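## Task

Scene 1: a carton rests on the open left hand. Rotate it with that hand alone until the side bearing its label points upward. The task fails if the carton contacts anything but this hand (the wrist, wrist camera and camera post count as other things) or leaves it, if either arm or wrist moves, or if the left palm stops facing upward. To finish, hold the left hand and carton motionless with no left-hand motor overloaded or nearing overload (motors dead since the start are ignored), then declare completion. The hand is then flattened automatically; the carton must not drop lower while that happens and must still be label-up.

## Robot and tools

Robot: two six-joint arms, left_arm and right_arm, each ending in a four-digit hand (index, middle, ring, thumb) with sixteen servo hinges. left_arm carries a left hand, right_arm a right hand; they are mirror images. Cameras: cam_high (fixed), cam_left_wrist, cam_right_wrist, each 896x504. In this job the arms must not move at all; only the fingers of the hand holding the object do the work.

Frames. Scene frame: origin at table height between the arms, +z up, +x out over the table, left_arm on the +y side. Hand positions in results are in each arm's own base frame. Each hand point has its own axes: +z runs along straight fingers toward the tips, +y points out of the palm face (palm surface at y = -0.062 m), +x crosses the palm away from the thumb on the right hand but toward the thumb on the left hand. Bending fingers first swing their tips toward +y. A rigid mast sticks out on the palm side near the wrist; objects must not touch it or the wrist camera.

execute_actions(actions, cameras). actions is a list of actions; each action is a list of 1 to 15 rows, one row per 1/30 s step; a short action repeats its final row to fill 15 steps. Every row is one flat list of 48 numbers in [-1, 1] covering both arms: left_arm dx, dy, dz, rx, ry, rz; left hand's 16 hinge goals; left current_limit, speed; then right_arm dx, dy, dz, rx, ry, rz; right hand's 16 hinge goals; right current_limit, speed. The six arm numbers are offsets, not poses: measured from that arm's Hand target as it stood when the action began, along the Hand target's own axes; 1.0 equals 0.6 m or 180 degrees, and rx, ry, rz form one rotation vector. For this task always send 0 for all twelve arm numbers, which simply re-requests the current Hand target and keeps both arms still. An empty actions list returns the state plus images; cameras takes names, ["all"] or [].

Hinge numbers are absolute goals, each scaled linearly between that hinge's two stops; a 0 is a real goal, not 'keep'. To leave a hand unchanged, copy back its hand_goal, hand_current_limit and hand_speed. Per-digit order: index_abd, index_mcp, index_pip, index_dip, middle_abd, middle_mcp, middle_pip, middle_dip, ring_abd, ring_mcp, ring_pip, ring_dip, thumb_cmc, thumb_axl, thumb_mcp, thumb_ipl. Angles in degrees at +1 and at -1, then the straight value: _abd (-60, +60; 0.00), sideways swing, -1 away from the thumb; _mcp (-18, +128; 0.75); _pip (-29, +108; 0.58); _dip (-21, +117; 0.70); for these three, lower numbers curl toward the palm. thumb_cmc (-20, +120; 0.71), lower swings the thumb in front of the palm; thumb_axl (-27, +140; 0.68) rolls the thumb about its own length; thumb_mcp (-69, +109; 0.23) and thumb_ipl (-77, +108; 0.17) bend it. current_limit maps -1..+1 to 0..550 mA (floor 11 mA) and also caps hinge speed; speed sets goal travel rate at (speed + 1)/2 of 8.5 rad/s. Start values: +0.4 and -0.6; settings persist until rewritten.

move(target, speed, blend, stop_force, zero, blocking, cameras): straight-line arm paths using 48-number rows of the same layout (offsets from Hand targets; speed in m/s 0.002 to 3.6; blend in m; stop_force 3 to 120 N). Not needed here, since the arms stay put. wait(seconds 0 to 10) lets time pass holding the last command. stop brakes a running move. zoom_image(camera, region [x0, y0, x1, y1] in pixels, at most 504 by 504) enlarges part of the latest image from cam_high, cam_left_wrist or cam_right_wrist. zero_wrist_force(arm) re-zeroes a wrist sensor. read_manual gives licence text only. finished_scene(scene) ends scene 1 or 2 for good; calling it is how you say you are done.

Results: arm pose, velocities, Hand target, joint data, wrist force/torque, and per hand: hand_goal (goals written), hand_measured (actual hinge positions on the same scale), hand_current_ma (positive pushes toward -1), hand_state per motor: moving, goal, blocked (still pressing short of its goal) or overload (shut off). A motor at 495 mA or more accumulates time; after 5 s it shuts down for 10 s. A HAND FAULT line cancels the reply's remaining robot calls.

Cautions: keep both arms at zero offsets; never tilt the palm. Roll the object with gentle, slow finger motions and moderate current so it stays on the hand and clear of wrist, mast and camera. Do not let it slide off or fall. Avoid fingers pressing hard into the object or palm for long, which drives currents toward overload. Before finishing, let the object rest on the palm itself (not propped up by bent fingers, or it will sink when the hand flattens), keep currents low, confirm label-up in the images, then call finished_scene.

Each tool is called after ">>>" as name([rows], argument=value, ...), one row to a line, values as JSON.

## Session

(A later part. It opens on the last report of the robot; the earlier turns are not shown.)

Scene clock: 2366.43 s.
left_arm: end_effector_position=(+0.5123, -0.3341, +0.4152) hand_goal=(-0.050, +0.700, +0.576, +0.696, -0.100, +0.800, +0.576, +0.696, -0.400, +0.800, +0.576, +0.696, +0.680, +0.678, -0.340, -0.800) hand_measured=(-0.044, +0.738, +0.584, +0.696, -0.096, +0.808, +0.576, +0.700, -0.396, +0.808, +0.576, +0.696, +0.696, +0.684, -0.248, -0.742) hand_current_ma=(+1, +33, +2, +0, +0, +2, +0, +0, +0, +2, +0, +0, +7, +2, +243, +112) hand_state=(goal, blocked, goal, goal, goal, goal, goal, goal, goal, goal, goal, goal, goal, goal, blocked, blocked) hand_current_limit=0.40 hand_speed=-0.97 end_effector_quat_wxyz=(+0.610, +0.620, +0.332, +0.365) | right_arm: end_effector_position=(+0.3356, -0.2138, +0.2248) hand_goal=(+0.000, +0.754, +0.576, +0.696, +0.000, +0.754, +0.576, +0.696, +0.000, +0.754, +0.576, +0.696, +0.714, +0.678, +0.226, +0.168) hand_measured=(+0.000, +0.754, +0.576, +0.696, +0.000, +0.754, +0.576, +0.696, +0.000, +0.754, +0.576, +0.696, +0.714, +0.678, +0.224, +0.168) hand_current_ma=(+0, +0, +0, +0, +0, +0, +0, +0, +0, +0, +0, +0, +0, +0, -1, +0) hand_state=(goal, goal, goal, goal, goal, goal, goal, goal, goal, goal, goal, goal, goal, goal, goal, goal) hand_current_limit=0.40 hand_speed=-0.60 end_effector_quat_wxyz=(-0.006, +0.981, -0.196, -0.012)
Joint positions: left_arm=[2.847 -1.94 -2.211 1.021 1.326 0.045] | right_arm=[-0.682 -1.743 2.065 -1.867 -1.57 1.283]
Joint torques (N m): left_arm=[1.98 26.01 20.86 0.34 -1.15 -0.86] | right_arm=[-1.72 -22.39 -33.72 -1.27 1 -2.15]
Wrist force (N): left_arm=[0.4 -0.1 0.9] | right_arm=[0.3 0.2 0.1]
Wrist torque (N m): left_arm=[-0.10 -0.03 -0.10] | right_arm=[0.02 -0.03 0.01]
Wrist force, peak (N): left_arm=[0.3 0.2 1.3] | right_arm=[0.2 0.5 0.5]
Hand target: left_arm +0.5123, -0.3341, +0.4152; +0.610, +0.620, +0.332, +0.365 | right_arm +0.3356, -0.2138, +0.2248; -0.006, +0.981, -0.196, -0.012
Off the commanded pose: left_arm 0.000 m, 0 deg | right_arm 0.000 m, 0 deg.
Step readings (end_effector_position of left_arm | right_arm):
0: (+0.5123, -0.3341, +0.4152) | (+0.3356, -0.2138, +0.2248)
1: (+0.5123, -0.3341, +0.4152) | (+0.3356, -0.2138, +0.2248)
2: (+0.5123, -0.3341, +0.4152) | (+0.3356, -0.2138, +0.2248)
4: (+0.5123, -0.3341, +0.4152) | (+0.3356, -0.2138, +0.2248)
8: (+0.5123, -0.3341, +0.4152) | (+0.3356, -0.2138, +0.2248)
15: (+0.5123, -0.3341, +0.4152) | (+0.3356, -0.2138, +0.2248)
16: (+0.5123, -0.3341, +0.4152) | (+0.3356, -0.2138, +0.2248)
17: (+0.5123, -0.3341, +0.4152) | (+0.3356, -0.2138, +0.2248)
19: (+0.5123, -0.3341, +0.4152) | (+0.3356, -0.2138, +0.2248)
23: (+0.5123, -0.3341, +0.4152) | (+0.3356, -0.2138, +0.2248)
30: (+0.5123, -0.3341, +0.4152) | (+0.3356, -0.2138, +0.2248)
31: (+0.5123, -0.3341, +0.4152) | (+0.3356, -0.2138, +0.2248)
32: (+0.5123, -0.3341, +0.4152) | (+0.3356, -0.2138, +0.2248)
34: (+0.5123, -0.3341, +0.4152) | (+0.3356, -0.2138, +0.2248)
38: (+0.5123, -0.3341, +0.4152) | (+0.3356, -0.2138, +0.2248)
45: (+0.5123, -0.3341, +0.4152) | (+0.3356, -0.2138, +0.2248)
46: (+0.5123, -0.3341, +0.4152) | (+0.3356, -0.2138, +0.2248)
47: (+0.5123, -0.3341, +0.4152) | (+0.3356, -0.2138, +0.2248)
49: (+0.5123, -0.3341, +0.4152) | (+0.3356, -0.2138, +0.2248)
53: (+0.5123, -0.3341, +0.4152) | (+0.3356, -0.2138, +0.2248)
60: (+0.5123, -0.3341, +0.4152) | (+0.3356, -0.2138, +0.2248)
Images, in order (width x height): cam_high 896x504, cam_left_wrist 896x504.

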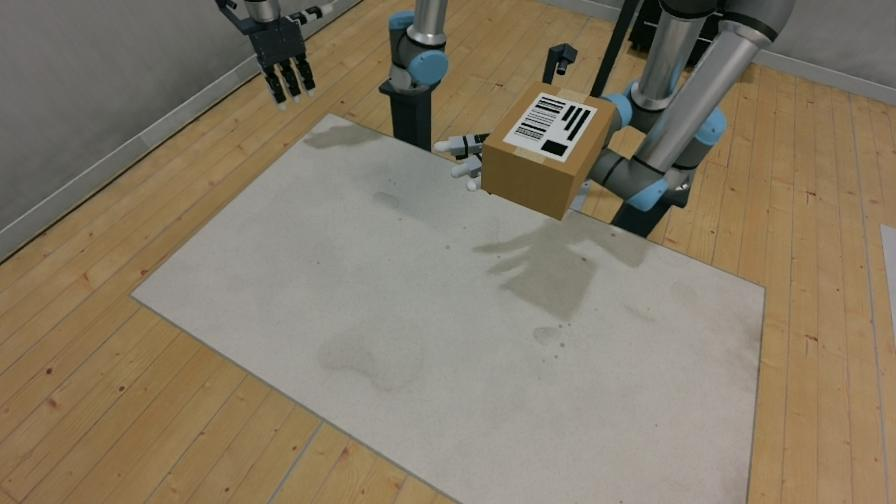

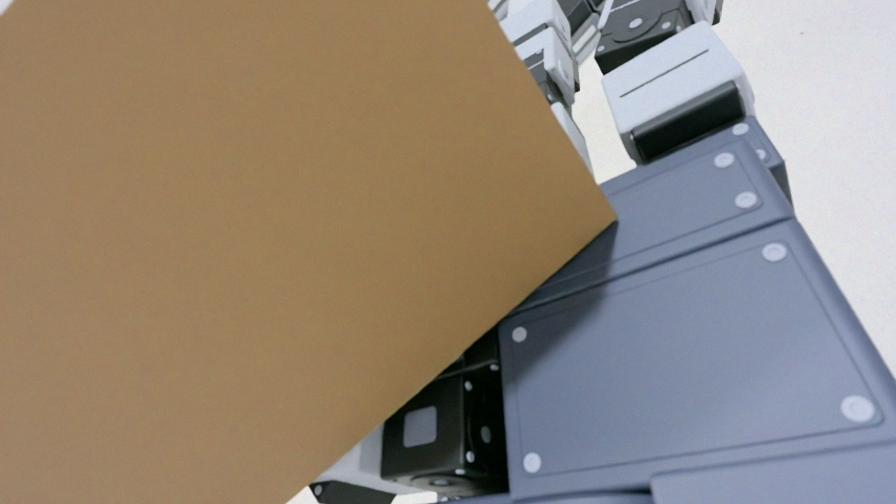

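>>> execute_actions([
  [[0,0,0,0,0,0,-0.05,0.7,0.576,0.696,-0.35,0.82,0.576,0.696,-0.6,0.8,0.576,0.696,0.68,0.678,-0.235,-0.73,0.4,-0.95,0,0,0,0,0,0,0,0.754,0.576,0.696,0,0.754,0.576,0.696,0,0.754,0.576,0.696,0.714,0.678,0.226,0.168,0.4,-0.6]],
  [[0,0,0,0,0,0,-0.05,0.7,0.576,0.696,-0.35,0.82,0.576,0.696,-0.6,0.8,0.576,0.696,0.68,0.678,-0.235,-0.73,0.4,-0.95,0,0,0,0,0,0,0,0.754,0.576,0.696,0,0.754,0.576,0.696,0,0.754,0.576,0.696,0.714,0.678,0.226,0.168,0.4,-0.6]],
  [[0,0,0,0,0,0,-0.3,0.7,0.576,0.696,-0.35,0.82,0.576,0.696,-0.6,0.8,0.576,0.696,0.68,0.678,-0.235,-0.73,0.4,-0.96,0,0,0,0,0,0,0,0.754,0.576,0.696,0,0.754,0.576,0.696,0,0.754,0.576,0.696,0.714,0.678,0.226,0.168,0.4,-0.6]],
  [[0,0,0,0,0,0,-0.3,0.7,0.576,0.696,-0.35,0.82,0.576,0.696,-0.6,0.8,0.576,0.696,0.68,0.678,-0.235,-0.73,0.4,-0.96,0,0,0,0,0,0,0,0.754,0.576,0.696,0,0.754,0.576,0.696,0,0.754,0.576,0.696,0.714,0.678,0.226,0.168,0.4,-0.6]],
  [[0,0,0,0,0,0,-0.3,0.7,0.576,0.696,-0.35,0.82,0.576,0.696,-0.6,0.8,0.576,0.696,0.68,0.678,-0.235,-0.73,0.4,-0.96,0,0,0,0,0,0,0,0.754,0.576,0.696,0,0.754,0.576,0.696,0,0.754,0.576,0.696,0.714,0.678,0.226,0.168,0.4,-0.6]],
], cameras=["cam_high","cam_left_wrist"])

>>> zoom_image(camera="cam_high", region=[430, 30, 630, 230])

Scene clock: 2385.47 s.
left_arm: end_effector_position=(+0.5123, -0.3341, +0.4152) hand_goal=(-0.300, +0.700, +0.576, +0.696, -0.350, +0.820, +0.576, +0.696, -0.600, +0.800, +0.576, +0.696, +0.680, +0.678, -0.234, -0.730) hand_measured=(-0.296, +0.738, +0.584, +0.696, -0.346, +0.828, +0.576, +0.700, -0.596, +0.808, +0.576, +0.696, +0.696, +0.684, -0.240, -0.730) hand_current_ma=(+1, +33, +2, +0, +0, +2, +0, +0, +0, +2, +0, +0, +7, +2, -2, +0) hand_state=(goal, blocked, goal, goal, goal, goal, goal, goal, goal, goal, goal, goal, goal, goal, goal, goal) hand_current_limit=0.40 hand_speed=-0.96 end_effector_quat_wxyz=(+0.610, +0.620, +0.332, +0.365) | right_arm: end_effector_position=(+0.3356, -0.2138, +0.2248) hand_goal=(+0.000, +0.754, +0.576, +0.696, +0.000, +0.754, +0.576, +0.696, +0.000, +0.754, +0.576, +0.696, +0.714, +0.678, +0.226, +0.168) hand_measured=(+0.000, +0.754, +0.576, +0.696, +0.000, +0.754, +0.576, +0.696, +0.000, +0.754, +0.576, +0.696, +0.714, +0.678, +0.224, +0.168) hand_current_ma=(+0, +0, +0, +0, +0, +0, +0, +0, +0, +0, +0, +0, +0, +0, -1, +0) hand_state=(goal, goal, goal, goal, goal, goal, goal, goal, goal, goal, goal, goal, goal, goal, goal, goal) hand_current_limit=0.40 hand_speed=-0.60 end_effector_quat_wxyz=(-0.006, +0.981, -0.196, -0.012)
Joint positions: left_arm=[2.847 -1.94 -2.211 1.021 1.326 0.045] | right_arm=[-0.682 -1.743 2.065 -1.867 -1.57 1.283]
Joint torques (N m): left_arm=[1.52 27.47 19.85 0.27 -1.05 -1.04] | right_arm=[-1.3 -21.75 -33.54 -1.15 1.02 -1.96]
Wrist force (N): left_arm=[0.1 0.2 0.8] | right_arm=[0.0 0.2 0.2]
Wrist torque (N m): left_arm=[-0.06 0.00 -0.11] | right_arm=[0.00 0.00 -0.01]
Wrist force, peak (N): left_arm=[0.2 0.2 1.3] | right_arm=[0.5 0.3 0.5]
Hand target: left_arm +0.5123, -0.3341, +0.4152; +0.610, +0.620, +0.332, +0.365 | right_arm +0.3356, -0.2138, +0.2248; -0.006, +0.981, -0.196, -0.012
Off the commanded pose: left_arm 0.000 m, 0 deg | right_arm 0.000 m, 0 deg.
Step readings (end_effector_position of left_arm | right_arm):
0: (+0.5123, -0.3341, +0.4152) | (+0.3356, -0.2138, +0.2248)
1: (+0.5123, -0.3341, +0.4152) | (+0.3356, -0.2138, +0.2248)
2: (+0.5123, -0.3341, +0.4152) | (+0.3356, -0.2138, +0.2248)
4: (+0.5123, -0.3341, +0.4152) | (+0.3356, -0.2138, +0.2248)
8: (+0.5123, -0.3341, +0.4152) | (+0.3356, -0.2138, +0.2248)
15: (+0.5123, -0.3341, +0.4152) | (+0.3356, -0.2138, +0.2248)
16: (+0.5123, -0.3341, +0.4152) | (+0.3356, -0.2138, +0.2248)
17: (+0.5123, -0.3341, +0.4152) | (+0.3356, -0.2138, +0.2248)
19: (+0.5123, -0.3341, +0.4152) | (+0.3356, -0.2138, +0.2248)
23: (+0.5123, -0.3341, +0.4152) | (+0.3356, -0.2138, +0.2248)
30: (+0.5123, -0.3341, +0.4152) | (+0.3356, -0.2138, +0.2248)
31: (+0.5123, -0.3341, +0.4152) | (+0.3356, -0.2138, +0.2248)
32: (+0.5123, -0.3341, +0.4152) | (+0.3356, -0.2138, +0.2248)
34: (+0.5123, -0.3341, +0.4152) | (+0.3356, -0.2138, +0.2248)
38: (+0.5123, -0.3341, +0.4152) | (+0.3356, -0.2138, +0.2248)
45: (+0.5123, -0.3341, +0.4152) | (+0.3356, -0.2138, +0.2248)
46: (+0.5123, -0.3341, +0.4152) | (+0.3356, -0.2138, +0.2248)
47: (+0.5123, -0.3341, +0.4152) | (+0.3356, -0.2138, +0.2248)
49: (+0.5123, -0.3341, +0.4152) | (+0.3356, -0.2138, +0.2248)
53: (+0.5123, -0.3341, +0.4152) | (+0.3356, -0.2138, +0.2248)
60: (+0.5123, -0.3341, +0.4152) | (+0.3356, -0.2138, +0.2248)
61: (+0.5123, -0.3341, +0.4152) | (+0.3356, -0.2138, +0.2248)
62: (+0.5123, -0.3341, +0.4152) | (+0.3356, -0.2138, +0.2248)
64: (+0.5123, -0.3341, +0.4152) | (+0.3356, -0.2138, +0.2248)
68: (+0.5123, -0.3341, +0.4152) | (+0.3356, -0.2138, +0.2248)
75: (+0.5123, -0.3341, +0.4152) | (+0.3356, -0.2138, +0.2248)
Images, in order (width x height): cam_high 896x504, cam_left_wrist 896x504.

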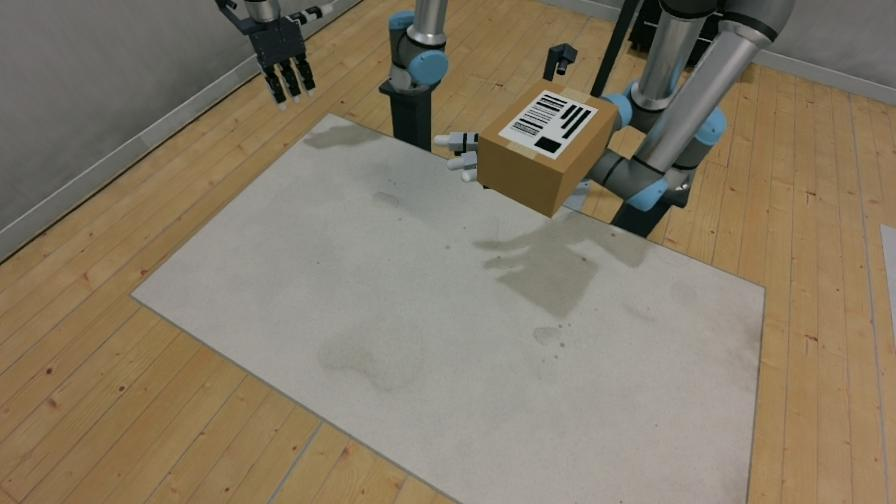

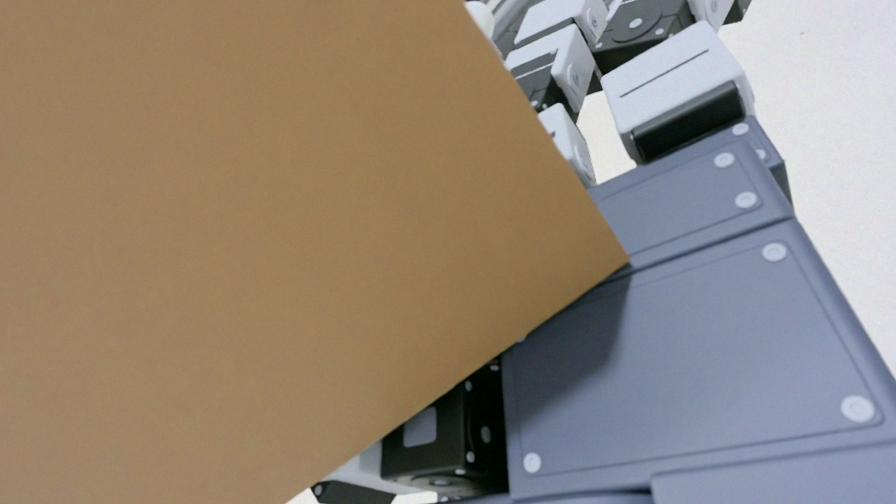

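Scaled by 2.520 from the camera's 896x504 image, which has a finer 1280x720 frame.

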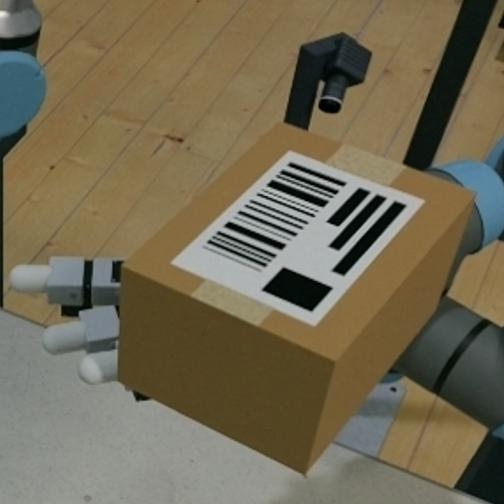

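>>> execute_actions([
  [[0,0,0,0,0,0,-0.3,0.7,0.576,0.696,-0.35,0.82,0.576,0.696,-0.6,0.8,0.576,0.696,0.68,0.678,-0.25,-0.46,0.4,-0.96,0,0,0,0,0,0,0,0.754,0.576,0.696,0,0.754,0.576,0.696,0,0.754,0.576,0.696,0.714,0.678,0.226,0.168,0.4,-0.6]],
  [[0,0,0,0,0,0,-0.3,0.7,0.576,0.696,-0.35,0.82,0.576,0.696,-0.6,0.8,0.576,0.696,0.68,0.678,-0.25,-0.46,0.4,-0.96,0,0,0,0,0,0,0,0.754,0.576,0.696,0,0.754,0.576,0.696,0,0.754,0.576,0.696,0.714,0.678,0.226,0.168,0.4,-0.6]],
  [[0,0,0,0,0,0,-0.3,0.7,0.576,0.696,-0.35,0.82,0.576,0.696,-0.6,0.8,0.576,0.696,0.68,0.678,-0.31,-0.46,0.4,-0.96,0,0,0,0,0,0,0,0.754,0.576,0.696,0,0.754,0.576,0.696,0,0.754,0.576,0.696,0.714,0.678,0.226,0.168,0.4,-0.6]],
  [[0,0,0,0,0,0,-0.3,0.7,0.576,0.696,-0.35,0.82,0.576,0.696,-0.6,0.8,0.576,0.696,0.68,0.678,-0.31,-0.46,0.4,-0.96,0,0,0,0,0,0,0,0.754,0.576,0.696,0,0.754,0.576,0.696,0,0.754,0.576,0.696,0.714,0.678,0.226,0.168,0.4,-0.6]],
  [[0,0,0,0,0,0,-0.3,0.7,0.576,0.696,-0.35,0.82,0.576,0.696,-0.6,0.8,0.576,0.696,0.68,0.678,-0.31,-0.46,0.4,-0.96,0,0,0,0,0,0,0,0.754,0.576,0.696,0,0.754,0.576,0.696,0,0.754,0.576,0.696,0.714,0.678,0.226,0.168,0.4,-0.6]],
], cameras=["cam_high","cam_left_wrist"])

>>> zoom_image(camera="cam_high", region=[430, 30, 630, 230])

Scene clock: 2450.73 s.
left_arm: end_effector_position=(+0.5123, -0.3341, +0.4152) hand_goal=(-0.300, +0.700, +0.576, +0.696, -0.350, +0.820, +0.576, +0.696, -0.600, +0.800, +0.576, +0.696, +0.680, +0.678, -0.310, -0.460) hand_measured=(-0.298, +0.738, +0.584, +0.696, -0.346, +0.828, +0.576, +0.700, -0.596, +0.808, +0.576, +0.696, +0.696, +0.684, -0.306, -0.462) hand_current_ma=(+0, +33, +2, +0, +0, +2, +0, +0, +0, +2, +0, +0, +7, +2, +1, +0) hand_state=(goal, blocked, goal, goal, goal, goal, goal, goal, goal, goal, goal, goal, goal, goal, goal, goal) hand_current_limit=0.40 hand_speed=-0.96 end_effector_quat_wxyz=(+0.610, +0.620, +0.332, +0.365) | right_arm: end_effector_position=(+0.3356, -0.2138, +0.2248) hand_goal=(+0.000, +0.754, +0.576, +0.696, +0.000, +0.754, +0.576, +0.696, +0.000, +0.754, +0.576, +0.696, +0.714, +0.678, +0.226, +0.168) hand_measured=(+0.000, +0.754, +0.576, +0.696, +0.000, +0.754, +0.576, +0.696, +0.000, +0.754, +0.576, +0.696, +0.714, +0.678, +0.224, +0.168) hand_current_ma=(+0, +0, +0, +0, +0, +0, +0, +0, +0, +0, +0, +0, +0, +0, -1, +0) hand_state=(goal, goal, goal, goal, goal, goal, goal, goal, goal, goal, goal, goal, goal, goal, goal, goal) hand_current_limit=0.40 hand_speed=-0.60 end_effector_quat_wxyz=(-0.006, +0.981, -0.196, -0.012)
Joint positions: left_arm=[2.847 -1.94 -2.211 1.021 1.326 0.045] | right_arm=[-0.682 -1.743 2.065 -1.867 -1.57 1.283]
Joint torques (N m): left_arm=[0.41 30.26 19.38 0.44 -1.25 -1.8] | right_arm=[-1.7 -21.47 -33.16 -1.23 1.13 -2.03]
Wrist force (N): left_arm=[0.2 -0.3 1.0] | right_arm=[0.0 0.1 0.2]
Wrist torque (N m): left_arm=[-0.11 -0.01 -0.08] | right_arm=[0.01 0.01 -0.01]
Wrist force, peak (N): left_arm=[0.1 0.1 1.4] | right_arm=[0.5 -0.2 0.8]
Hand target: left_arm +0.5123, -0.3341, +0.4152; +0.610, +0.620, +0.332, +0.365 | right_arm +0.3356, -0.2138, +0.2248; -0.006, +0.981, -0.196, -0.012
Off the commanded pose: left_arm 0.000 m, 0 deg | right_arm 0.000 m, 0 deg.
Step readings (end_effector_position of left_arm | right_arm):
0: (+0.5123, -0.3341, +0.4152) | (+0.3356, -0.2138, +0.2248)
1: (+0.5123, -0.3341, +0.4152) | (+0.3356, -0.2138, +0.2248)
2: (+0.5123, -0.3341, +0.4152) | (+0.3356, -0.2138, +0.2248)
4: (+0.5123, -0.3341, +0.4152) | (+0.3356, -0.2138, +0.2248)
8: (+0.5123, -0.3341, +0.4152) | (+0.3356, -0.2138, +0.2248)
15: (+0.5123, -0.3341, +0.4152) | (+0.3356, -0.2138, +0.2248)
16: (+0.5123, -0.3341, +0.4152) | (+0.3356, -0.2138, +0.2248)
17: (+0.5123, -0.3341, +0.4152) | (+0.3356, -0.2138, +0.2248)
19: (+0.5123, -0.3341, +0.4152) | (+0.3356, -0.2138, +0.2248)
23: (+0.5123, -0.3341, +0.4152) | (+0.3356, -0.2138, +0.2248)
30: (+0.5123, -0.3341, +0.4152) | (+0.3356, -0.2138, +0.2248)
31: (+0.5123, -0.3341, +0.4152) | (+0.3356, -0.2138, +0.2248)
32: (+0.5123, -0.3341, +0.4152) | (+0.3356, -0.2138, +0.2248)
34: (+0.5123, -0.3341, +0.4152) | (+0.3356, -0.2138, +0.2248)
38: (+0.5123, -0.3341, +0.4152) | (+0.3356, -0.2138, +0.2248)
45: (+0.5123, -0.3341, +0.4152) | (+0.3356, -0.2138, +0.2248)
46: (+0.5123, -0.3341, +0.4152) | (+0.3356, -0.2138, +0.2248)
47: (+0.5123, -0.3341, +0.4152) | (+0.3356, -0.2138, +0.2248)
49: (+0.5123, -0.3341, +0.4152) | (+0.3356, -0.2138, +0.2248)
53: (+0.5123, -0.3341, +0.4152) | (+0.3356, -0.2138, +0.2248)
60: (+0.5123, -0.3341, +0.4152) | (+0.3356, -0.2138, +0.2248)
61: (+0.5123, -0.3341, +0.4152) | (+0.3356, -0.2138, +0.2248)
62: (+0.5123, -0.3341, +0.4152) | (+0.3356, -0.2138, +0.2248)
64: (+0.5123, -0.3341, +0.4152) | (+0.3356, -0.2138, +0.2248)
68: (+0.5123, -0.3341, +0.4152) | (+0.3356, -0.2138, +0.2248)
75: (+0.5123, -0.3341, +0.4152) | (+0.3356, -0.2138, +0.2248)
Images, in order (width x height): cam_high 896x504, cam_left_wrist 896x504.

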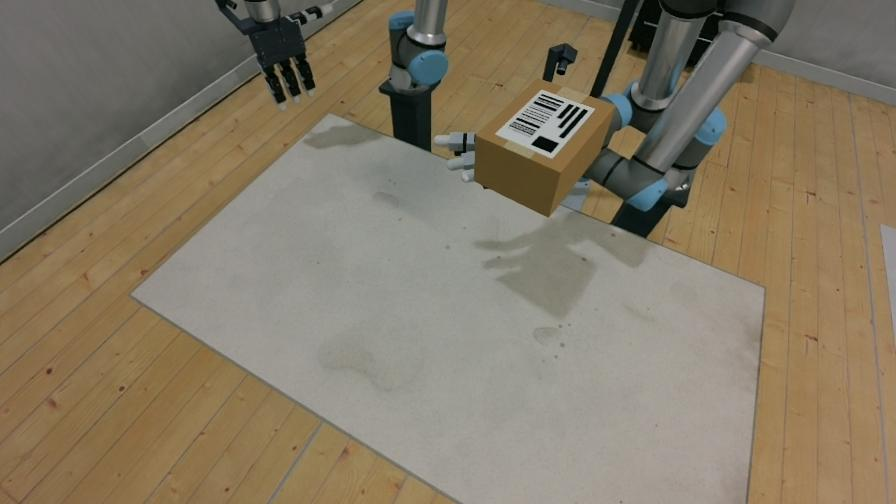

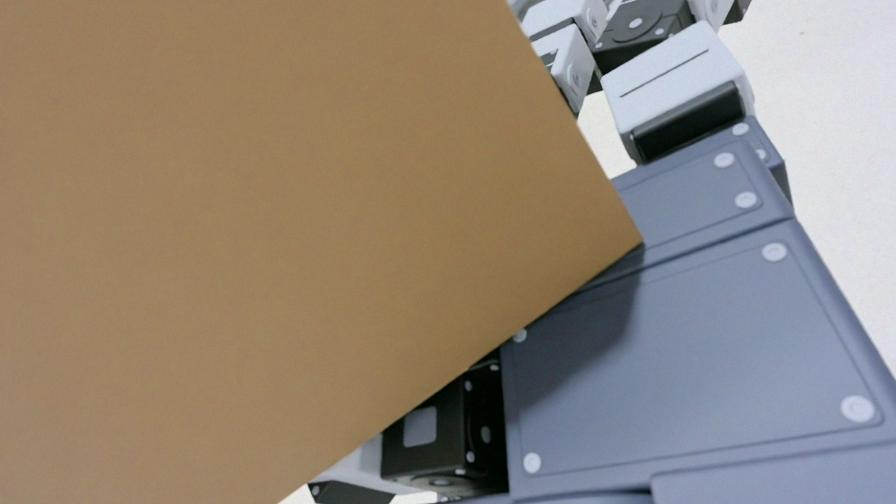

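Scaled by 2.520 from the camera's 896x504 image, which has a finer 1280x720 frame.

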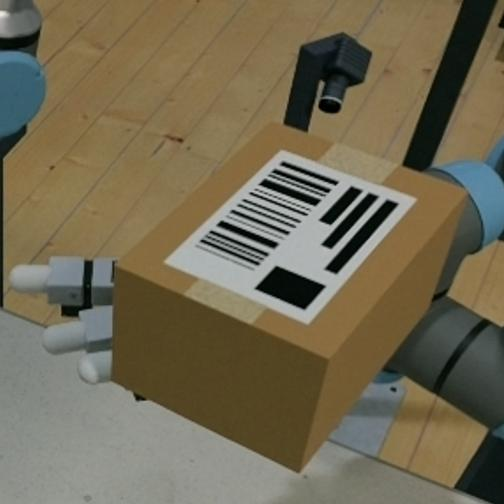

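>>> execute_actions([
  [[0,0,0,0,0,0,-0.3,0.7,0.576,0.696,-0.35,0.82,0.576,0.696,-0.6,0.8,0.576,0.696,0.68,0.678,-0.4,-0.3,0.4,-0.96,0,0,0,0,0,0,0,0.754,0.576,0.696,0,0.754,0.576,0.696,0,0.754,0.576,0.696,0.714,0.678,0.226,0.168,0.4,-0.6]],
  [[0,0,0,0,0,0,-0.3,0.7,0.576,0.696,-0.35,0.82,0.576,0.696,-0.6,0.8,0.576,0.696,0.68,0.678,-0.4,-0.3,0.4,-0.96,0,0,0,0,0,0,0,0.754,0.576,0.696,0,0.754,0.576,0.696,0,0.754,0.576,0.696,0.714,0.678,0.226,0.168,0.4,-0.6]],
  [[0,0,0,0,0,0,-0.3,0.7,0.576,0.696,-0.35,0.82,0.576,0.696,-0.6,0.8,0.576,0.696,0.68,0.678,-0.4,-0.3,0.4,-0.96,0,0,0,0,0,0,0,0.754,0.576,0.696,0,0.754,0.576,0.696,0,0.754,0.576,0.696,0.714,0.678,0.226,0.168,0.4,-0.6]],
  [[0,0,0,0,0,0,-0.3,0.7,0.576,0.696,-0.35,0.82,0.576,0.696,-0.6,0.8,0.576,0.696,0.68,0.678,-0.506,-0.157,0.4,-0.96,0,0,0,0,0,0,0,0.754,0.576,0.696,0,0.754,0.576,0.696,0,0.754,0.576,0.696,0.714,0.678,0.226,0.168,0.4,-0.6]],
  [[0,0,0,0,0,0,-0.3,0.7,0.576,0.696,-0.35,0.82,0.576,0.696,-0.6,0.8,0.576,0.696,0.68,0.678,-0.506,-0.157,0.4,-0.96,0,0,0,0,0,0,0,0.754,0.576,0.696,0,0.754,0.576,0.696,0,0.754,0.576,0.696,0.714,0.678,0.226,0.168,0.4,-0.6]],
  [[0,0,0,0,0,0,-0.3,0.7,0.576,0.696,-0.35,0.82,0.576,0.696,-0.6,0.8,0.576,0.696,0.68,0.678,-0.506,-0.157,0.4,-0.96,0,0,0,0,0,0,0,0.754,0.576,0.696,0,0.754,0.576,0.696,0,0.754,0.576,0.696,0.714,0.678,0.226,0.168,0.4,-0.6]],
], cameras=["cam_high","cam_left_wrist"])

>>> zoom_image(camera="cam_high", region=[430, 30, 630, 230])

Scene clock: 2474.50 s.
left_arm: end_effector_position=(+0.5123, -0.3341, +0.4152) hand_goal=(-0.300, +0.700, +0.576, +0.696, -0.350, +0.820, +0.576, +0.696, -0.600, +0.800, +0.576, +0.696, +0.680, +0.678, -0.506, -0.156) hand_measured=(-0.298, +0.738, +0.584, +0.696, -0.346, +0.828, +0.576, +0.700, -0.596, +0.808, +0.576, +0.696, +0.696, +0.684, -0.500, -0.158) hand_current_ma=(+0, +33, +2, +0, +0, +2, +0, +0, +0, +2, +0, +0, +7, +2, +1, +0) hand_state=(goal, blocked, goal, goal, goal, goal, goal, goal, goal, goal, goal, goal, goal, goal, goal, goal) hand_current_limit=0.40 hand_speed=-0.96 end_effector_quat_wxyz=(+0.610, +0.620, +0.332, +0.365) | right_arm: end_effector_position=(+0.3356, -0.2138, +0.2248) hand_goal=(+0.000, +0.754, +0.576, +0.696, +0.000, +0.754, +0.576, +0.696, +0.000, +0.754, +0.576, +0.696, +0.714, +0.678, +0.226, +0.168) hand_measured=(+0.000, +0.754, +0.576, +0.696, +0.000, +0.754, +0.576, +0.696, +0.000, +0.754, +0.576, +0.696, +0.714, +0.678, +0.224, +0.168) hand_current_ma=(+0, +0, +0, +0, +0, +0, +0, +0, +0, +0, +0, +0, +0, +0, -1, +0) hand_state=(goal, goal, goal, goal, goal, goal, goal, goal, goal, goal, goal, goal, goal, goal, goal, goal) hand_current_limit=0.40 hand_speed=-0.60 end_effector_quat_wxyz=(-0.006, +0.981, -0.196, -0.012)
Joint positions: left_arm=[2.847 -1.94 -2.211 1.021 1.326 0.045] | right_arm=[-0.682 -1.743 2.065 -1.867 -1.57 1.283]
Joint torques (N m): left_arm=[0.35 32.09 18.84 0.37 -1.19 -1.96] | right_arm=[-1.86 -21.23 -33.75 -1.22 1.27 -1.98]
Wrist force (N): left_arm=[0.5 0.1 0.7] | right_arm=[0.1 -0.2 0.4]
Wrist torque (N m): left_arm=[-0.04 -0.05 -0.05] | right_arm=[-0.06 -0.01 -0.01]
Wrist force, peak (N): left_arm=[0.3 0.3 1.2] | right_arm=[0.7 0.3 0.4]
Hand target: left_arm +0.5123, -0.3341, +0.4152; +0.610, +0.620, +0.332, +0.365 | right_arm +0.3356, -0.2138, +0.2248; -0.006, +0.981, -0.196, -0.012
Off the commanded pose: left_arm 0.000 m, 0 deg | right_arm 0.000 m, 0 deg.
Step readings (end_effector_position of left_arm | right_arm):
0: (+0.5123, -0.3341, +0.4152) | (+0.3356, -0.2138, +0.2248)
1: (+0.5123, -0.3341, +0.4152) | (+0.3356, -0.2138, +0.2248)
2: (+0.5123, -0.3341, +0.4152) | (+0.3356, -0.2138, +0.2248)
4: (+0.5123, -0.3341, +0.4152) | (+0.3356, -0.2138, +0.2248)
8: (+0.5123, -0.3341, +0.4152) | (+0.3356, -0.2138, +0.2248)
15: (+0.5123, -0.3341, +0.4152) | (+0.3356, -0.2138, +0.2248)
16: (+0.5123, -0.3341, +0.4152) | (+0.3356, -0.2138, +0.2248)
17: (+0.5123, -0.3341, +0.4152) | (+0.3356, -0.2138, +0.2248)
19: (+0.5123, -0.3341, +0.4152) | (+0.3356, -0.2138, +0.2248)
23: (+0.5123, -0.3341, +0.4152) | (+0.3356, -0.2138, +0.2248)
30: (+0.5123, -0.3341, +0.4152) | (+0.3356, -0.2138, +0.2248)
31: (+0.5123, -0.3341, +0.4152) | (+0.3356, -0.2138, +0.2248)
32: (+0.5123, -0.3341, +0.4152) | (+0.3356, -0.2138, +0.2248)
34: (+0.5123, -0.3341, +0.4152) | (+0.3356, -0.2138, +0.2248)
38: (+0.5123, -0.3341, +0.4152) | (+0.3356, -0.2138, +0.2248)
45: (+0.5123, -0.3341, +0.4152) | (+0.3356, -0.2138, +0.2248)
46: (+0.5123, -0.3341, +0.4152) | (+0.3356, -0.2138, +0.2248)
47: (+0.5123, -0.3341, +0.4152) | (+0.3356, -0.2138, +0.2248)
49: (+0.5123, -0.3341, +0.4152) | (+0.3356, -0.2138, +0.2248)
53: (+0.5123, -0.3341, +0.4152) | (+0.3356, -0.2138, +0.2248)
60: (+0.5123, -0.3341, +0.4152) | (+0.3356, -0.2138, +0.2248)
61: (+0.5123, -0.3341, +0.4152) | (+0.3356, -0.2138, +0.2248)
62: (+0.5123, -0.3341, +0.4152) | (+0.3356, -0.2138, +0.2248)
64: (+0.5123, -0.3341, +0.4152) | (+0.3356, -0.2138, +0.2248)
68: (+0.5123, -0.3341, +0.4152) | (+0.3356, -0.2138, +0.2248)
75: (+0.5123, -0.3341, +0.4152) | (+0.3356, -0.2138, +0.2248)
76: (+0.5123, -0.3341, +0.4152) | (+0.3356, -0.2138, +0.2248)
77: (+0.5123, -0.3341, +0.4152) | (+0.3356, -0.2138, +0.2248)
79: (+0.5123, -0.3341, +0.4152) | (+0.3356, -0.2138, +0.2248)
83: (+0.5123, -0.3341, +0.4152) | (+0.3356, -0.2138, +0.2248)
90: (+0.5123, -0.3341, +0.4152) | (+0.3356, -0.2138, +0.2248)
Images, in order (width x height): cam_high 896x504, cam_left_wrist 896x504.

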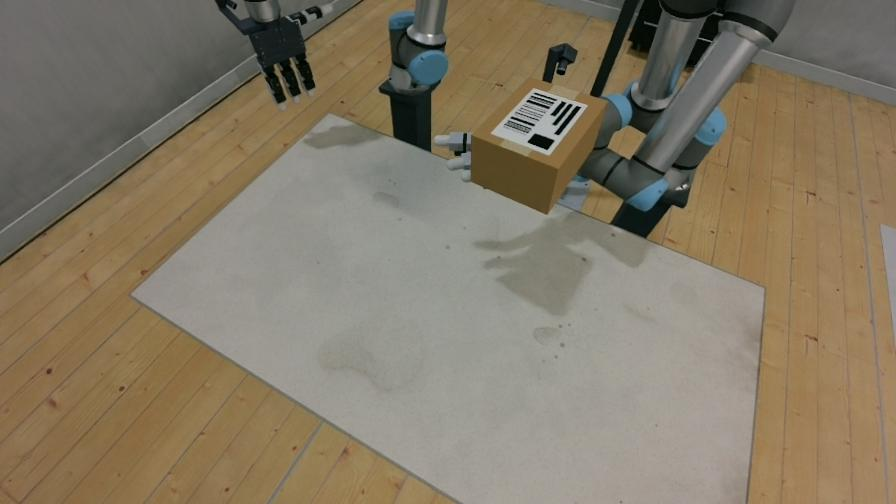

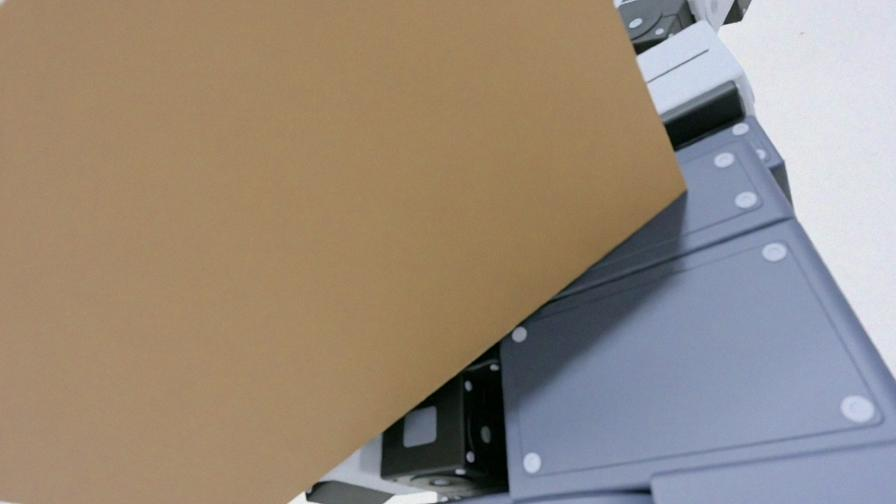

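Scaled by 2.520 from the camera's 896x504 image, which has a finer 1280x720 frame.

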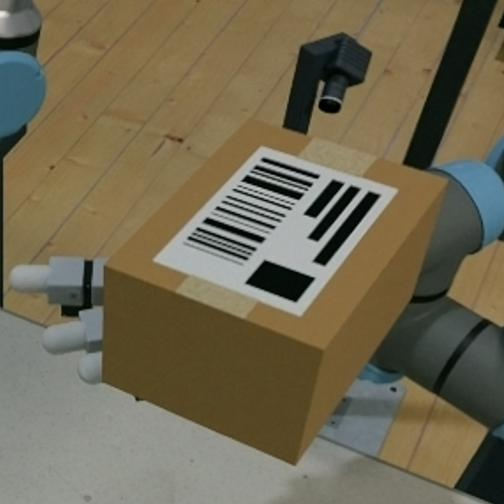

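>>> execute_actions([
  [[0,0,0,0,0,0,-0.30,0.80,0.576,0.696,-0.35,0.82,0.576,0.696,-0.60,0.80,0.576,0.696,0.68,0.678,-0.506,-0.157,0.4,-0.97,0,0,0,0,0,0,0,0.754,0.576,0.696,0,0.754,0.576,0.696,0,0.754,0.576,0.696,0.714,0.678,0.226,0.168,0.4,-0.6]],
  [[0,0,0,0,0,0,-0.30,0.90,0.576,0.696,-0.35,0.82,0.576,0.696,-0.60,0.80,0.576,0.696,0.68,0.678,-0.506,-0.157,0.4,-0.97,0,0,0,0,0,0,0,0.754,0.576,0.696,0,0.754,0.576,0.696,0,0.754,0.576,0.696,0.714,0.678,0.226,0.168,0.4,-0.6]],
  [[0,0,0,0,0,0,-0.30,0.90,0.576,0.696,-0.35,0.82,0.576,0.696,-0.60,0.80,0.576,0.696,0.68,0.678,-0.506,-0.157,0.4,-0.97,0,0,0,0,0,0,0,0.754,0.576,0.696,0,0.754,0.576,0.696,0,0.754,0.576,0.696,0.714,0.678,0.226,0.168,0.4,-0.6]],
], cameras=["cam_high"])

>>> zoom_image(camera="cam_high", region=[430, 30, 630, 230])

Scene clock: 2507.27 s.
left_arm: end_effector_position=(+0.5123, -0.3341, +0.4152) hand_goal=(-0.300, +0.900, +0.576, +0.696, -0.350, +0.820, +0.576, +0.696, -0.600, +0.800, +0.576, +0.696, +0.680, +0.678, -0.506, -0.156) hand_measured=(-0.298, +0.906, +0.584, +0.696, -0.346, +0.832, +0.576, +0.700, -0.596, +0.808, +0.576, +0.696, +0.696, +0.692, -0.506, -0.158) hand_current_ma=(+0, +1, +2, +0, +0, +5, +0, +0, +0, +2, +0, +0, +7, +7, +0, +0) hand_state=(goal, goal, goal, goal, goal, goal, goal, goal, goal, goal, goal, goal, goal, goal, goal, goal) hand_current_limit=0.40 hand_speed=-0.97 end_effector_quat_wxyz=(+0.610, +0.620, +0.332, +0.365) | right_arm: end_effector_position=(+0.3356, -0.2138, +0.2248) hand_goal=(+0.000, +0.754, +0.576, +0.696, +0.000, +0.754, +0.576, +0.696, +0.000, +0.754, +0.576, +0.696, +0.714, +0.678, +0.226, +0.168) hand_measured=(+0.000, +0.754, +0.576, +0.696, +0.000, +0.754, +0.576, +0.696, +0.000, +0.754, +0.576, +0.696, +0.714, +0.678, +0.224, +0.168) hand_current_ma=(+0, +0, +0, +0, +0, +0, +0, +0, +0, +0, +0, +0, +0, +0, -1, +0) hand_state=(goal, goal, goal, goal, goal, goal, goal, goal, goal, goal, goal, goal, goal, goal, goal, goal) hand_current_limit=0.40 hand_speed=-0.60 end_effector_quat_wxyz=(-0.006, +0.981, -0.196, -0.012)
Joint positions: left_arm=[2.847 -1.94 -2.211 1.021 1.326 0.045] | right_arm=[-0.682 -1.743 2.065 -1.867 -1.57 1.283]
Joint torques (N m): left_arm=[0.37 32.94 17.67 0.3 -0.98 -1.63] | right_arm=[-2.59 -21.55 -33.7 -1.23 1.34 -2.07]
Wrist force (N): left_arm=[0.1 0.0 0.9] | right_arm=[0.3 0.1 0.5]
Wrist torque (N m): left_arm=[-0.06 -0.01 -0.08] | right_arm=[-0.02 -0.04 0.02]
Wrist force, peak (N): left_arm=[0.4 0.2 1.3] | right_arm=[0.2 0.0 0.9]
Hand target: left_arm +0.5123, -0.3341, +0.4152; +0.610, +0.620, +0.332, +0.365 | right_arm +0.3356, -0.2138, +0.2248; -0.006, +0.981, -0.196, -0.012
Off the commanded pose: left_arm 0.000 m, 0 deg | right_arm 0.000 m, 0 deg.
Step readings (end_effector_position of left_arm | right_arm):
0: (+0.5123, -0.3341, +0.4152) | (+0.3356, -0.2138, +0.2248)
1: (+0.5123, -0.3341, +0.4152) | (+0.3356, -0.2138, +0.2248)
2: (+0.5123, -0.3341, +0.4152) | (+0.3356, -0.2138, +0.2248)
4: (+0.5123, -0.3341, +0.4152) | (+0.3356, -0.2138, +0.2248)
8: (+0.5123, -0.3341, +0.4152) | (+0.3356, -0.2138, +0.2248)
15: (+0.5123, -0.3341, +0.4152) | (+0.3356, -0.2138, +0.2248)
16: (+0.5123, -0.3341, +0.4152) | (+0.3356, -0.2138, +0.2248)
17: (+0.5123, -0.3341, +0.4152) | (+0.3356, -0.2138, +0.2248)
19: (+0.5123, -0.3341, +0.4152) | (+0.3356, -0.2138, +0.2248)
23: (+0.5123, -0.3341, +0.4152) | (+0.3356, -0.2138, +0.2248)
30: (+0.5123, -0.3341, +0.4152) | (+0.3356, -0.2138, +0.2248)
31: (+0.5123, -0.3341, +0.4152) | (+0.3356, -0.2138, +0.2248)
32: (+0.5123, -0.3341, +0.4152) | (+0.3356, -0.2138, +0.2248)
34: (+0.5123, -0.3341, +0.4152) | (+0.3356, -0.2138, +0.2248)
38: (+0.5123, -0.3341, +0.4152) | (+0.3356, -0.2138, +0.2248)
45: (+0.5123, -0.3341, +0.4152) | (+0.3356, -0.2138, +0.2248)
Images, in order (width x height): cam_high 896x504.

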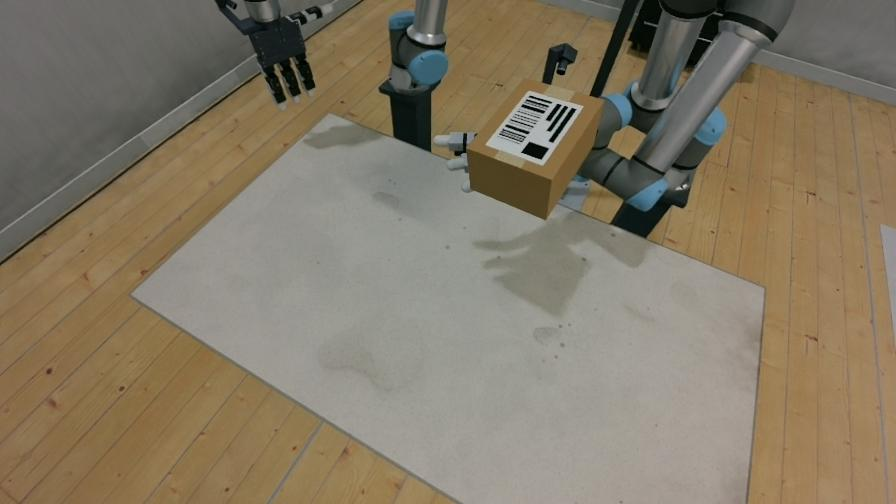

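Scaled by 2.520 from the camera's 896x504 image, which has a finer 1280x720 frame.

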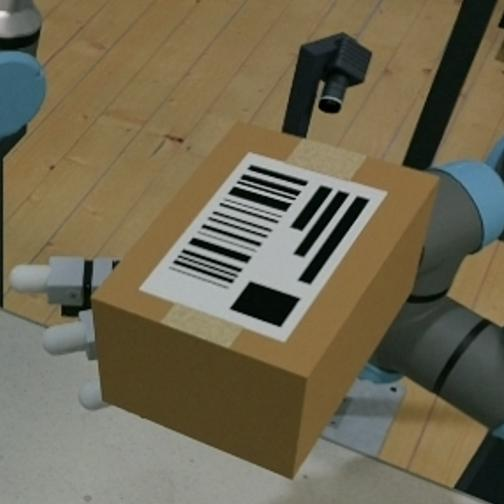

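>>> execute_actions([
  [[0,0,0,0,0,0,-0.10,0.92,0.576,0.696,-0.35,0.84,0.576,0.696,-0.60,0.80,0.576,0.696,0.68,0.678,-0.506,-0.157,0.4,-0.96,0,0,0,0,0,0,0,0.754,0.576,0.696,0,0.754,0.576,0.696,0,0.754,0.576,0.696,0.714,0.678,0.226,0.168,0.4,-0.6]],
  [[0,0,0,0,0,0,0.05,0.92,0.576,0.696,-0.35,0.84,0.576,0.696,-0.60,0.80,0.576,0.696,0.68,0.678,-0.506,-0.157,0.4,-0.96,0,0,0,0,0,0,0,0.754,0.576,0.696,0,0.754,0.576,0.696,0,0.754,0.576,0.696,0.714,0.678,0.226,0.168,0.4,-0.6]],
  [[0,0,0,0,0,0,0.05,0.92,0.576,0.696,-0.35,0.84,0.576,0.696,-0.60,0.80,0.576,0.696,0.68,0.678,-0.506,-0.157,0.4,-0.96,0,0,0,0,0,0,0,0.754,0.576,0.696,0,0.754,0.576,0.696,0,0.754,0.576,0.696,0.714,0.678,0.226,0.168,0.4,-0.6]],
], cameras=["cam_high"])

>>> zoom_image(camera="cam_high", region=[430, 30, 630, 230])

Scene clock: 2521.33 s.
left_arm: end_effector_position=(+0.5123, -0.3341, +0.4152) hand_goal=(+0.050, +0.920, +0.576, +0.696, -0.350, +0.840, +0.576, +0.696, -0.600, +0.800, +0.576, +0.696, +0.680, +0.678, -0.506, -0.156) hand_measured=(+0.046, +0.926, +0.584, +0.696, -0.346, +0.852, +0.576, +0.700, -0.596, +0.808, +0.576, +0.696, +0.696, +0.692, -0.506, -0.158) hand_current_ma=(+0, +1, +2, +0, +0, +4, +0, +0, +0, +2, +0, +0, +7, +8, +0, +0) hand_state=(goal, goal, goal, goal, goal, goal, goal, goal, goal, goal, goal, goal, goal, goal, goal, goal) hand_current_limit=0.40 hand_speed=-0.96 end_effector_quat_wxyz=(+0.610, +0.620, +0.332, +0.365) | right_arm: end_effector_position=(+0.3356, -0.2138, +0.2248) hand_goal=(+0.000, +0.754, +0.576, +0.696, +0.000, +0.754, +0.576, +0.696, +0.000, +0.754, +0.576, +0.696, +0.714, +0.678, +0.226, +0.168) hand_measured=(+0.000, +0.754, +0.576, +0.696, +0.000, +0.754, +0.576, +0.696, +0.000, +0.754, +0.576, +0.696, +0.714, +0.678, +0.224, +0.168) hand_current_ma=(+0, +0, +0, +0, +0, +0, +0, +0, +0, +0, +0, +0, +0, +0, -1, +0) hand_state=(goal, goal, goal, goal, goal, goal, goal, goal, goal, goal, goal, goal, goal, goal, goal, goal) hand_current_limit=0.40 hand_speed=-0.60 end_effector_quat_wxyz=(-0.006, +0.981, -0.196, -0.012)
Joint positions: left_arm=[2.847 -1.94 -2.211 1.021 1.326 0.045] | right_arm=[-0.682 -1.743 2.065 -1.867 -1.57 1.283]
Joint torques (N m): left_arm=[-0.44 32.9 18.54 0.31 -0.81 -1.67] | right_arm=[-1.87 -21.65 -33.46 -1.23 1.27 -2]
Wrist force (N): left_arm=[0.2 0.1 0.9] | right_arm=[0.2 0.1 0.3]
Wrist torque (N m): left_arm=[-0.04 -0.01 -0.09] | right_arm=[-0.01 -0.02 0.00]
Wrist force, peak (N): left_arm=[0.2 0.2 1.3] | right_arm=[0.6 0.0 0.4]
Hand target: left_arm +0.5123, -0.3341, +0.4152; +0.610, +0.620, +0.332, +0.365 | right_arm +0.3356, -0.2138, +0.2248; -0.006, +0.981, -0.196, -0.012
Off the commanded pose: left_arm 0.000 m, 0 deg | right_arm 0.000 m, 0 deg.
Step readings (end_effector_position of left_arm | right_arm):
0: (+0.5123, -0.3341, +0.4152) | (+0.3356, -0.2138, +0.2248)
1: (+0.5123, -0.3341, +0.4152) | (+0.3356, -0.2138, +0.2248)
2: (+0.5123, -0.3341, +0.4152) | (+0.3356, -0.2138, +0.2248)
4: (+0.5123, -0.3341, +0.4152) | (+0.3356, -0.2138, +0.2248)
8: (+0.5123, -0.3341, +0.4152) | (+0.3356, -0.2138, +0.2248)
15: (+0.5123, -0.3341, +0.4152) | (+0.3356, -0.2138, +0.2248)
16: (+0.5123, -0.3341, +0.4152) | (+0.3356, -0.2138, +0.2248)
17: (+0.5123, -0.3341, +0.4152) | (+0.3356, -0.2138, +0.2248)
19: (+0.5123, -0.3341, +0.4152) | (+0.3356, -0.2138, +0.2248)
23: (+0.5123, -0.3341, +0.4152) | (+0.3356, -0.2138, +0.2248)
30: (+0.5123, -0.3341, +0.4152) | (+0.3356, -0.2138, +0.2248)
31: (+0.5123, -0.3341, +0.4152) | (+0.3356, -0.2138, +0.2248)
32: (+0.5123, -0.3341, +0.4152) | (+0.3356, -0.2138, +0.2248)
34: (+0.5123, -0.3341, +0.4152) | (+0.3356, -0.2138, +0.2248)
38: (+0.5123, -0.3341, +0.4152) | (+0.3356, -0.2138, +0.2248)
45: (+0.5123, -0.3341, +0.4152) | (+0.3356, -0.2138, +0.2248)
Images, in order (width x height): cam_high 896x504.

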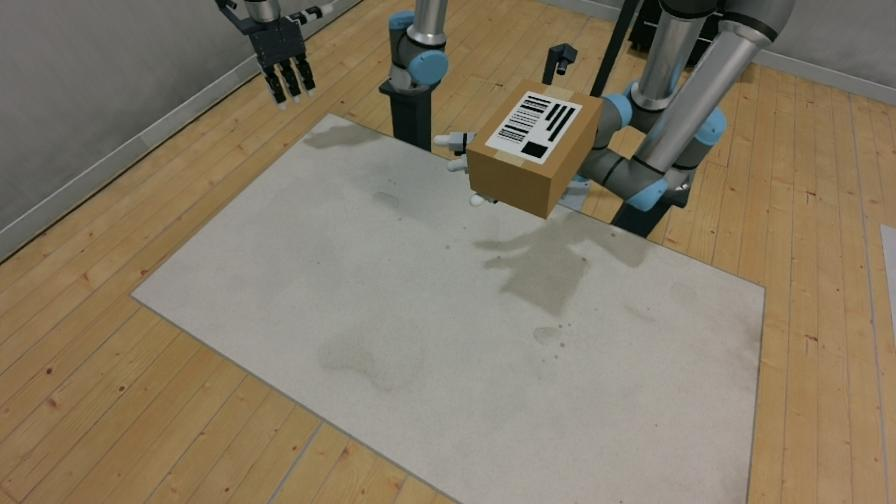

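Scaled by 2.520 from the camera's 896x504 image, which has a finer 1280x720 frame.

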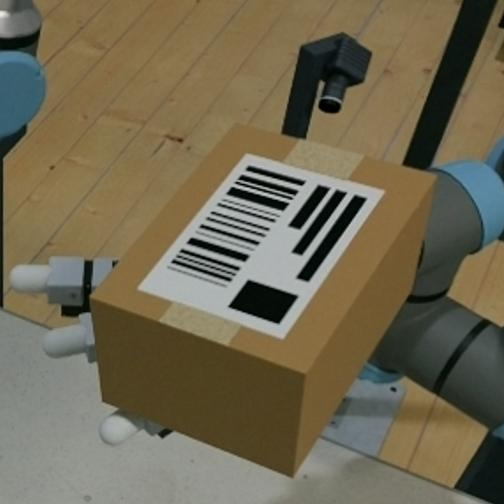

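>>> execute_actions([
  [[0,0,0,0,0,0,0.20,0.92,0.576,0.696,-0.35,0.84,0.576,0.696,-0.60,0.80,0.576,0.696,0.68,0.678,-0.506,-0.157,0.4,-0.96,0,0,0,0,0,0,0,0.754,0.576,0.696,0,0.754,0.576,0.696,0,0.754,0.576,0.696,0.714,0.678,0.226,0.168,0.4,-0.6]],
  [[0,0,0,0,0,0,0.32,0.92,0.576,0.696,-0.35,0.84,0.576,0.696,-0.60,0.80,0.576,0.696,0.68,0.678,-0.506,-0.157,0.4,-0.96,0,0,0,0,0,0,0,0.754,0.576,0.696,0,0.754,0.576,0.696,0,0.754,0.576,0.696,0.714,0.678,0.226,0.168,0.4,-0.6]],
  [[0,0,0,0,0,0,0.32,0.92,0.576,0.696,-0.35,0.84,0.576,0.696,-0.60,0.80,0.576,0.696,0.68,0.678,-0.506,-0.157,0.4,-0.96,0,0,0,0,0,0,0,0.754,0.576,0.696,0,0.754,0.576,0.696,0,0.754,0.576,0.696,0.714,0.678,0.226,0.168,0.4,-0.6]],
  [[0,0,0,0,0,0,0.32,0.78,0.576,0.696,-0.35,0.84,0.576,0.696,-0.60,0.80,0.576,0.696,0.68,0.678,-0.506,-0.157,0.4,-0.97,0,0,0,0,0,0,0,0.754,0.576,0.696,0,0.754,0.576,0.696,0,0.754,0.576,0.696,0.714,0.678,0.226,0.168,0.4,-0.6]],
  [[0,0,0,0,0,0,0.32,0.70,0.576,0.696,-0.35,0.84,0.576,0.696,-0.60,0.80,0.576,0.696,0.68,0.678,-0.506,-0.157,0.4,-0.97,0,0,0,0,0,0,0,0.754,0.576,0.696,0,0.754,0.576,0.696,0,0.754,0.576,0.696,0.714,0.678,0.226,0.168,0.4,-0.6]],
  [[0,0,0,0,0,0,0.32,0.67,0.576,0.696,-0.35,0.84,0.576,0.696,-0.60,0.80,0.576,0.696,0.68,0.678,-0.506,-0.157,0.4,-0.97,0,0,0,0,0,0,0,0.754,0.576,0.696,0,0.754,0.576,0.696,0,0.754,0.576,0.696,0.714,0.678,0.226,0.168,0.4,-0.6]],
], cameras=["cam_high"])

>>> zoom_image(camera="cam_high", region=[430, 30, 630, 230])

Scene clock: 2547.63 s.
left_arm: end_effector_position=(+0.5123, -0.3341, +0.4152) hand_goal=(+0.320, +0.670, +0.576, +0.696, -0.350, +0.840, +0.576, +0.696, -0.600, +0.800, +0.576, +0.696, +0.680, +0.678, -0.506, -0.156) hand_measured=(+0.316, +0.718, +0.586, +0.698, -0.346, +0.852, +0.576, +0.700, -0.596, +0.808, +0.576, +0.696, +0.696, +0.688, -0.506, -0.158) hand_current_ma=(+0, +53, +3, +0, +0, +4, +0, +0, +0, +2, +0, +0, +7, +4, +0, +0) hand_state=(goal, blocked, goal, goal, goal, goal, goal, goal, goal, goal, goal, goal, goal, goal, goal, goal) hand_current_limit=0.40 hand_speed=-0.97 end_effector_quat_wxyz=(+0.610, +0.620, +0.332, +0.365) | right_arm: end_effector_position=(+0.3356, -0.2138, +0.2248) hand_goal=(+0.000, +0.754, +0.576, +0.696, +0.000, +0.754, +0.576, +0.696, +0.000, +0.754, +0.576, +0.696, +0.714, +0.678, +0.226, +0.168) hand_measured=(+0.000, +0.754, +0.576, +0.696, +0.000, +0.754, +0.576, +0.696, +0.000, +0.754, +0.576, +0.696, +0.714, +0.678, +0.224, +0.168) hand_current_ma=(+0, +0, +0, +0, +0, +0, +0, +0, +0, +0, +0, +0, +0, +0, -1, +0) hand_state=(goal, goal, goal, goal, goal, goal, goal, goal, goal, goal, goal, goal, goal, goal, goal, goal) hand_current_limit=0.40 hand_speed=-0.60 end_effector_quat_wxyz=(-0.006, +0.981, -0.196, -0.012)
Joint positions: left_arm=[2.847 -1.94 -2.211 1.021 1.326 0.045] | right_arm=[-0.682 -1.743 2.065 -1.867 -1.57 1.283]
Joint torques (N m): left_arm=[-1.17 32.18 17.09 0.36 -0.8 -1.54] | right_arm=[-2.34 -22.06 -33.34 -1.31 1.23 -1.89]
Wrist force (N): left_arm=[0.0 -0.1 0.8] | right_arm=[0.2 0.3 0.1]
Wrist torque (N m): left_arm=[-0.06 0.01 -0.10] | right_arm=[0.03 -0.01 0.01]
Wrist force, peak (N): left_arm=[-0.2 -0.2 1.3] | right_arm=[0.5 0.3 0.6]
Hand target: left_arm +0.5123, -0.3341, +0.4152; +0.610, +0.620, +0.332, +0.365 | right_arm +0.3356, -0.2138, +0.2248; -0.006, +0.981, -0.196, -0.012
Off the commanded pose: left_arm 0.000 m, 0 deg | right_arm 0.000 m, 0 deg.
Step readings (end_effector_position of left_arm | right_arm):
0: (+0.5123, -0.3341, +0.4152) | (+0.3356, -0.2138, +0.2248)
1: (+0.5123, -0.3341, +0.4152) | (+0.3356, -0.2138, +0.2248)
2: (+0.5123, -0.3341, +0.4152) | (+0.3356, -0.2138, +0.2248)
4: (+0.5123, -0.3341, +0.4152) | (+0.3356, -0.2138, +0.2248)
8: (+0.5123, -0.3341, +0.4152) | (+0.3356, -0.2138, +0.2248)
15: (+0.5123, -0.3341, +0.4152) | (+0.3356, -0.2138, +0.2248)
16: (+0.5123, -0.3341, +0.4152) | (+0.3356, -0.2138, +0.2248)
17: (+0.5123, -0.3341, +0.4152) | (+0.3356, -0.2138, +0.2248)
19: (+0.5123, -0.3341, +0.4152) | (+0.3356, -0.2138, +0.2248)
23: (+0.5123, -0.3341, +0.4152) | (+0.3356, -0.2138, +0.2248)
30: (+0.5123, -0.3341, +0.4152) | (+0.3356, -0.2138, +0.2248)
31: (+0.5123, -0.3341, +0.4152) | (+0.3356, -0.2138, +0.2248)
32: (+0.5123, -0.3341, +0.4152) | (+0.3356, -0.2138, +0.2248)
34: (+0.5123, -0.3341, +0.4152) | (+0.3356, -0.2138, +0.2248)
38: (+0.5123, -0.3341, +0.4152) | (+0.3356, -0.2138, +0.2248)
45: (+0.5123, -0.3341, +0.4152) | (+0.3356, -0.2138, +0.2248)
46: (+0.5123, -0.3341, +0.4152) | (+0.3356, -0.2138, +0.2248)
47: (+0.5123, -0.3341, +0.4152) | (+0.3356, -0.2138, +0.2248)
49: (+0.5123, -0.3341, +0.4152) | (+0.3356, -0.2138, +0.2248)
53: (+0.5123, -0.3341, +0.4152) | (+0.3356, -0.2138, +0.2248)
60: (+0.5123, -0.3341, +0.4152) | (+0.3356, -0.2138, +0.2248)
61: (+0.5123, -0.3341, +0.4152) | (+0.3356, -0.2138, +0.2248)
62: (+0.5123, -0.3341, +0.4152) | (+0.3356, -0.2138, +0.2248)
64: (+0.5123, -0.3341, +0.4152) | (+0.3356, -0.2138, +0.2248)
68: (+0.5123, -0.3341, +0.4152) | (+0.3356, -0.2138, +0.2248)
75: (+0.5123, -0.3341, +0.4152) | (+0.3356, -0.2138, +0.2248)
76: (+0.5123, -0.3341, +0.4152) | (+0.3356, -0.2138, +0.2248)
77: (+0.5123, -0.3341, +0.4152) | (+0.3356, -0.2138, +0.2248)
79: (+0.5123, -0.3341, +0.4152) | (+0.3356, -0.2138, +0.2248)
83: (+0.5123, -0.3341, +0.4152) | (+0.3356, -0.2138, +0.2248)
90: (+0.5123, -0.3341, +0.4152) | (+0.3356, -0.2138, +0.2248)
Images, in order (width x height): cam_high 896x504.

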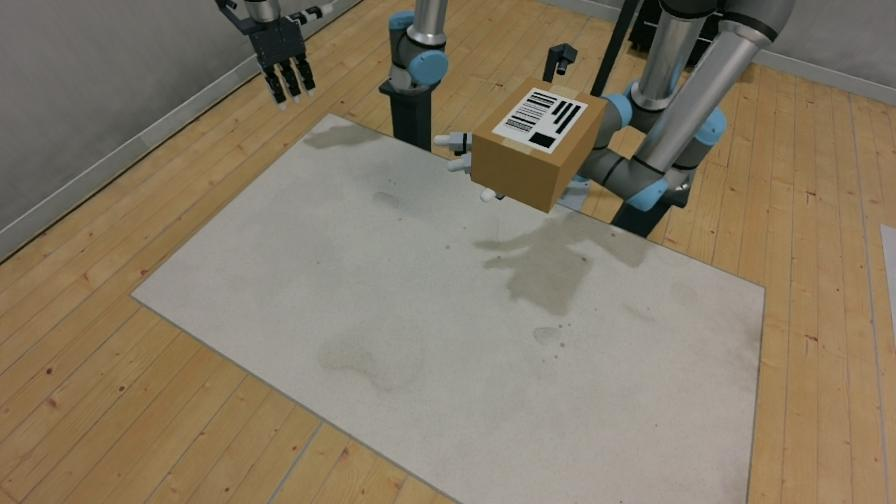

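Scaled by 2.520 from the camera's 896x504 image, which has a finer 1280x720 frame.

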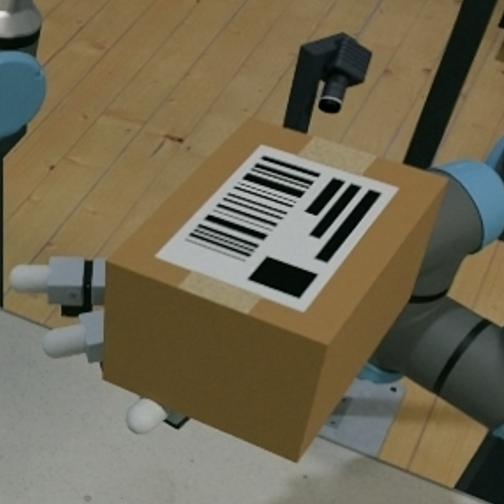

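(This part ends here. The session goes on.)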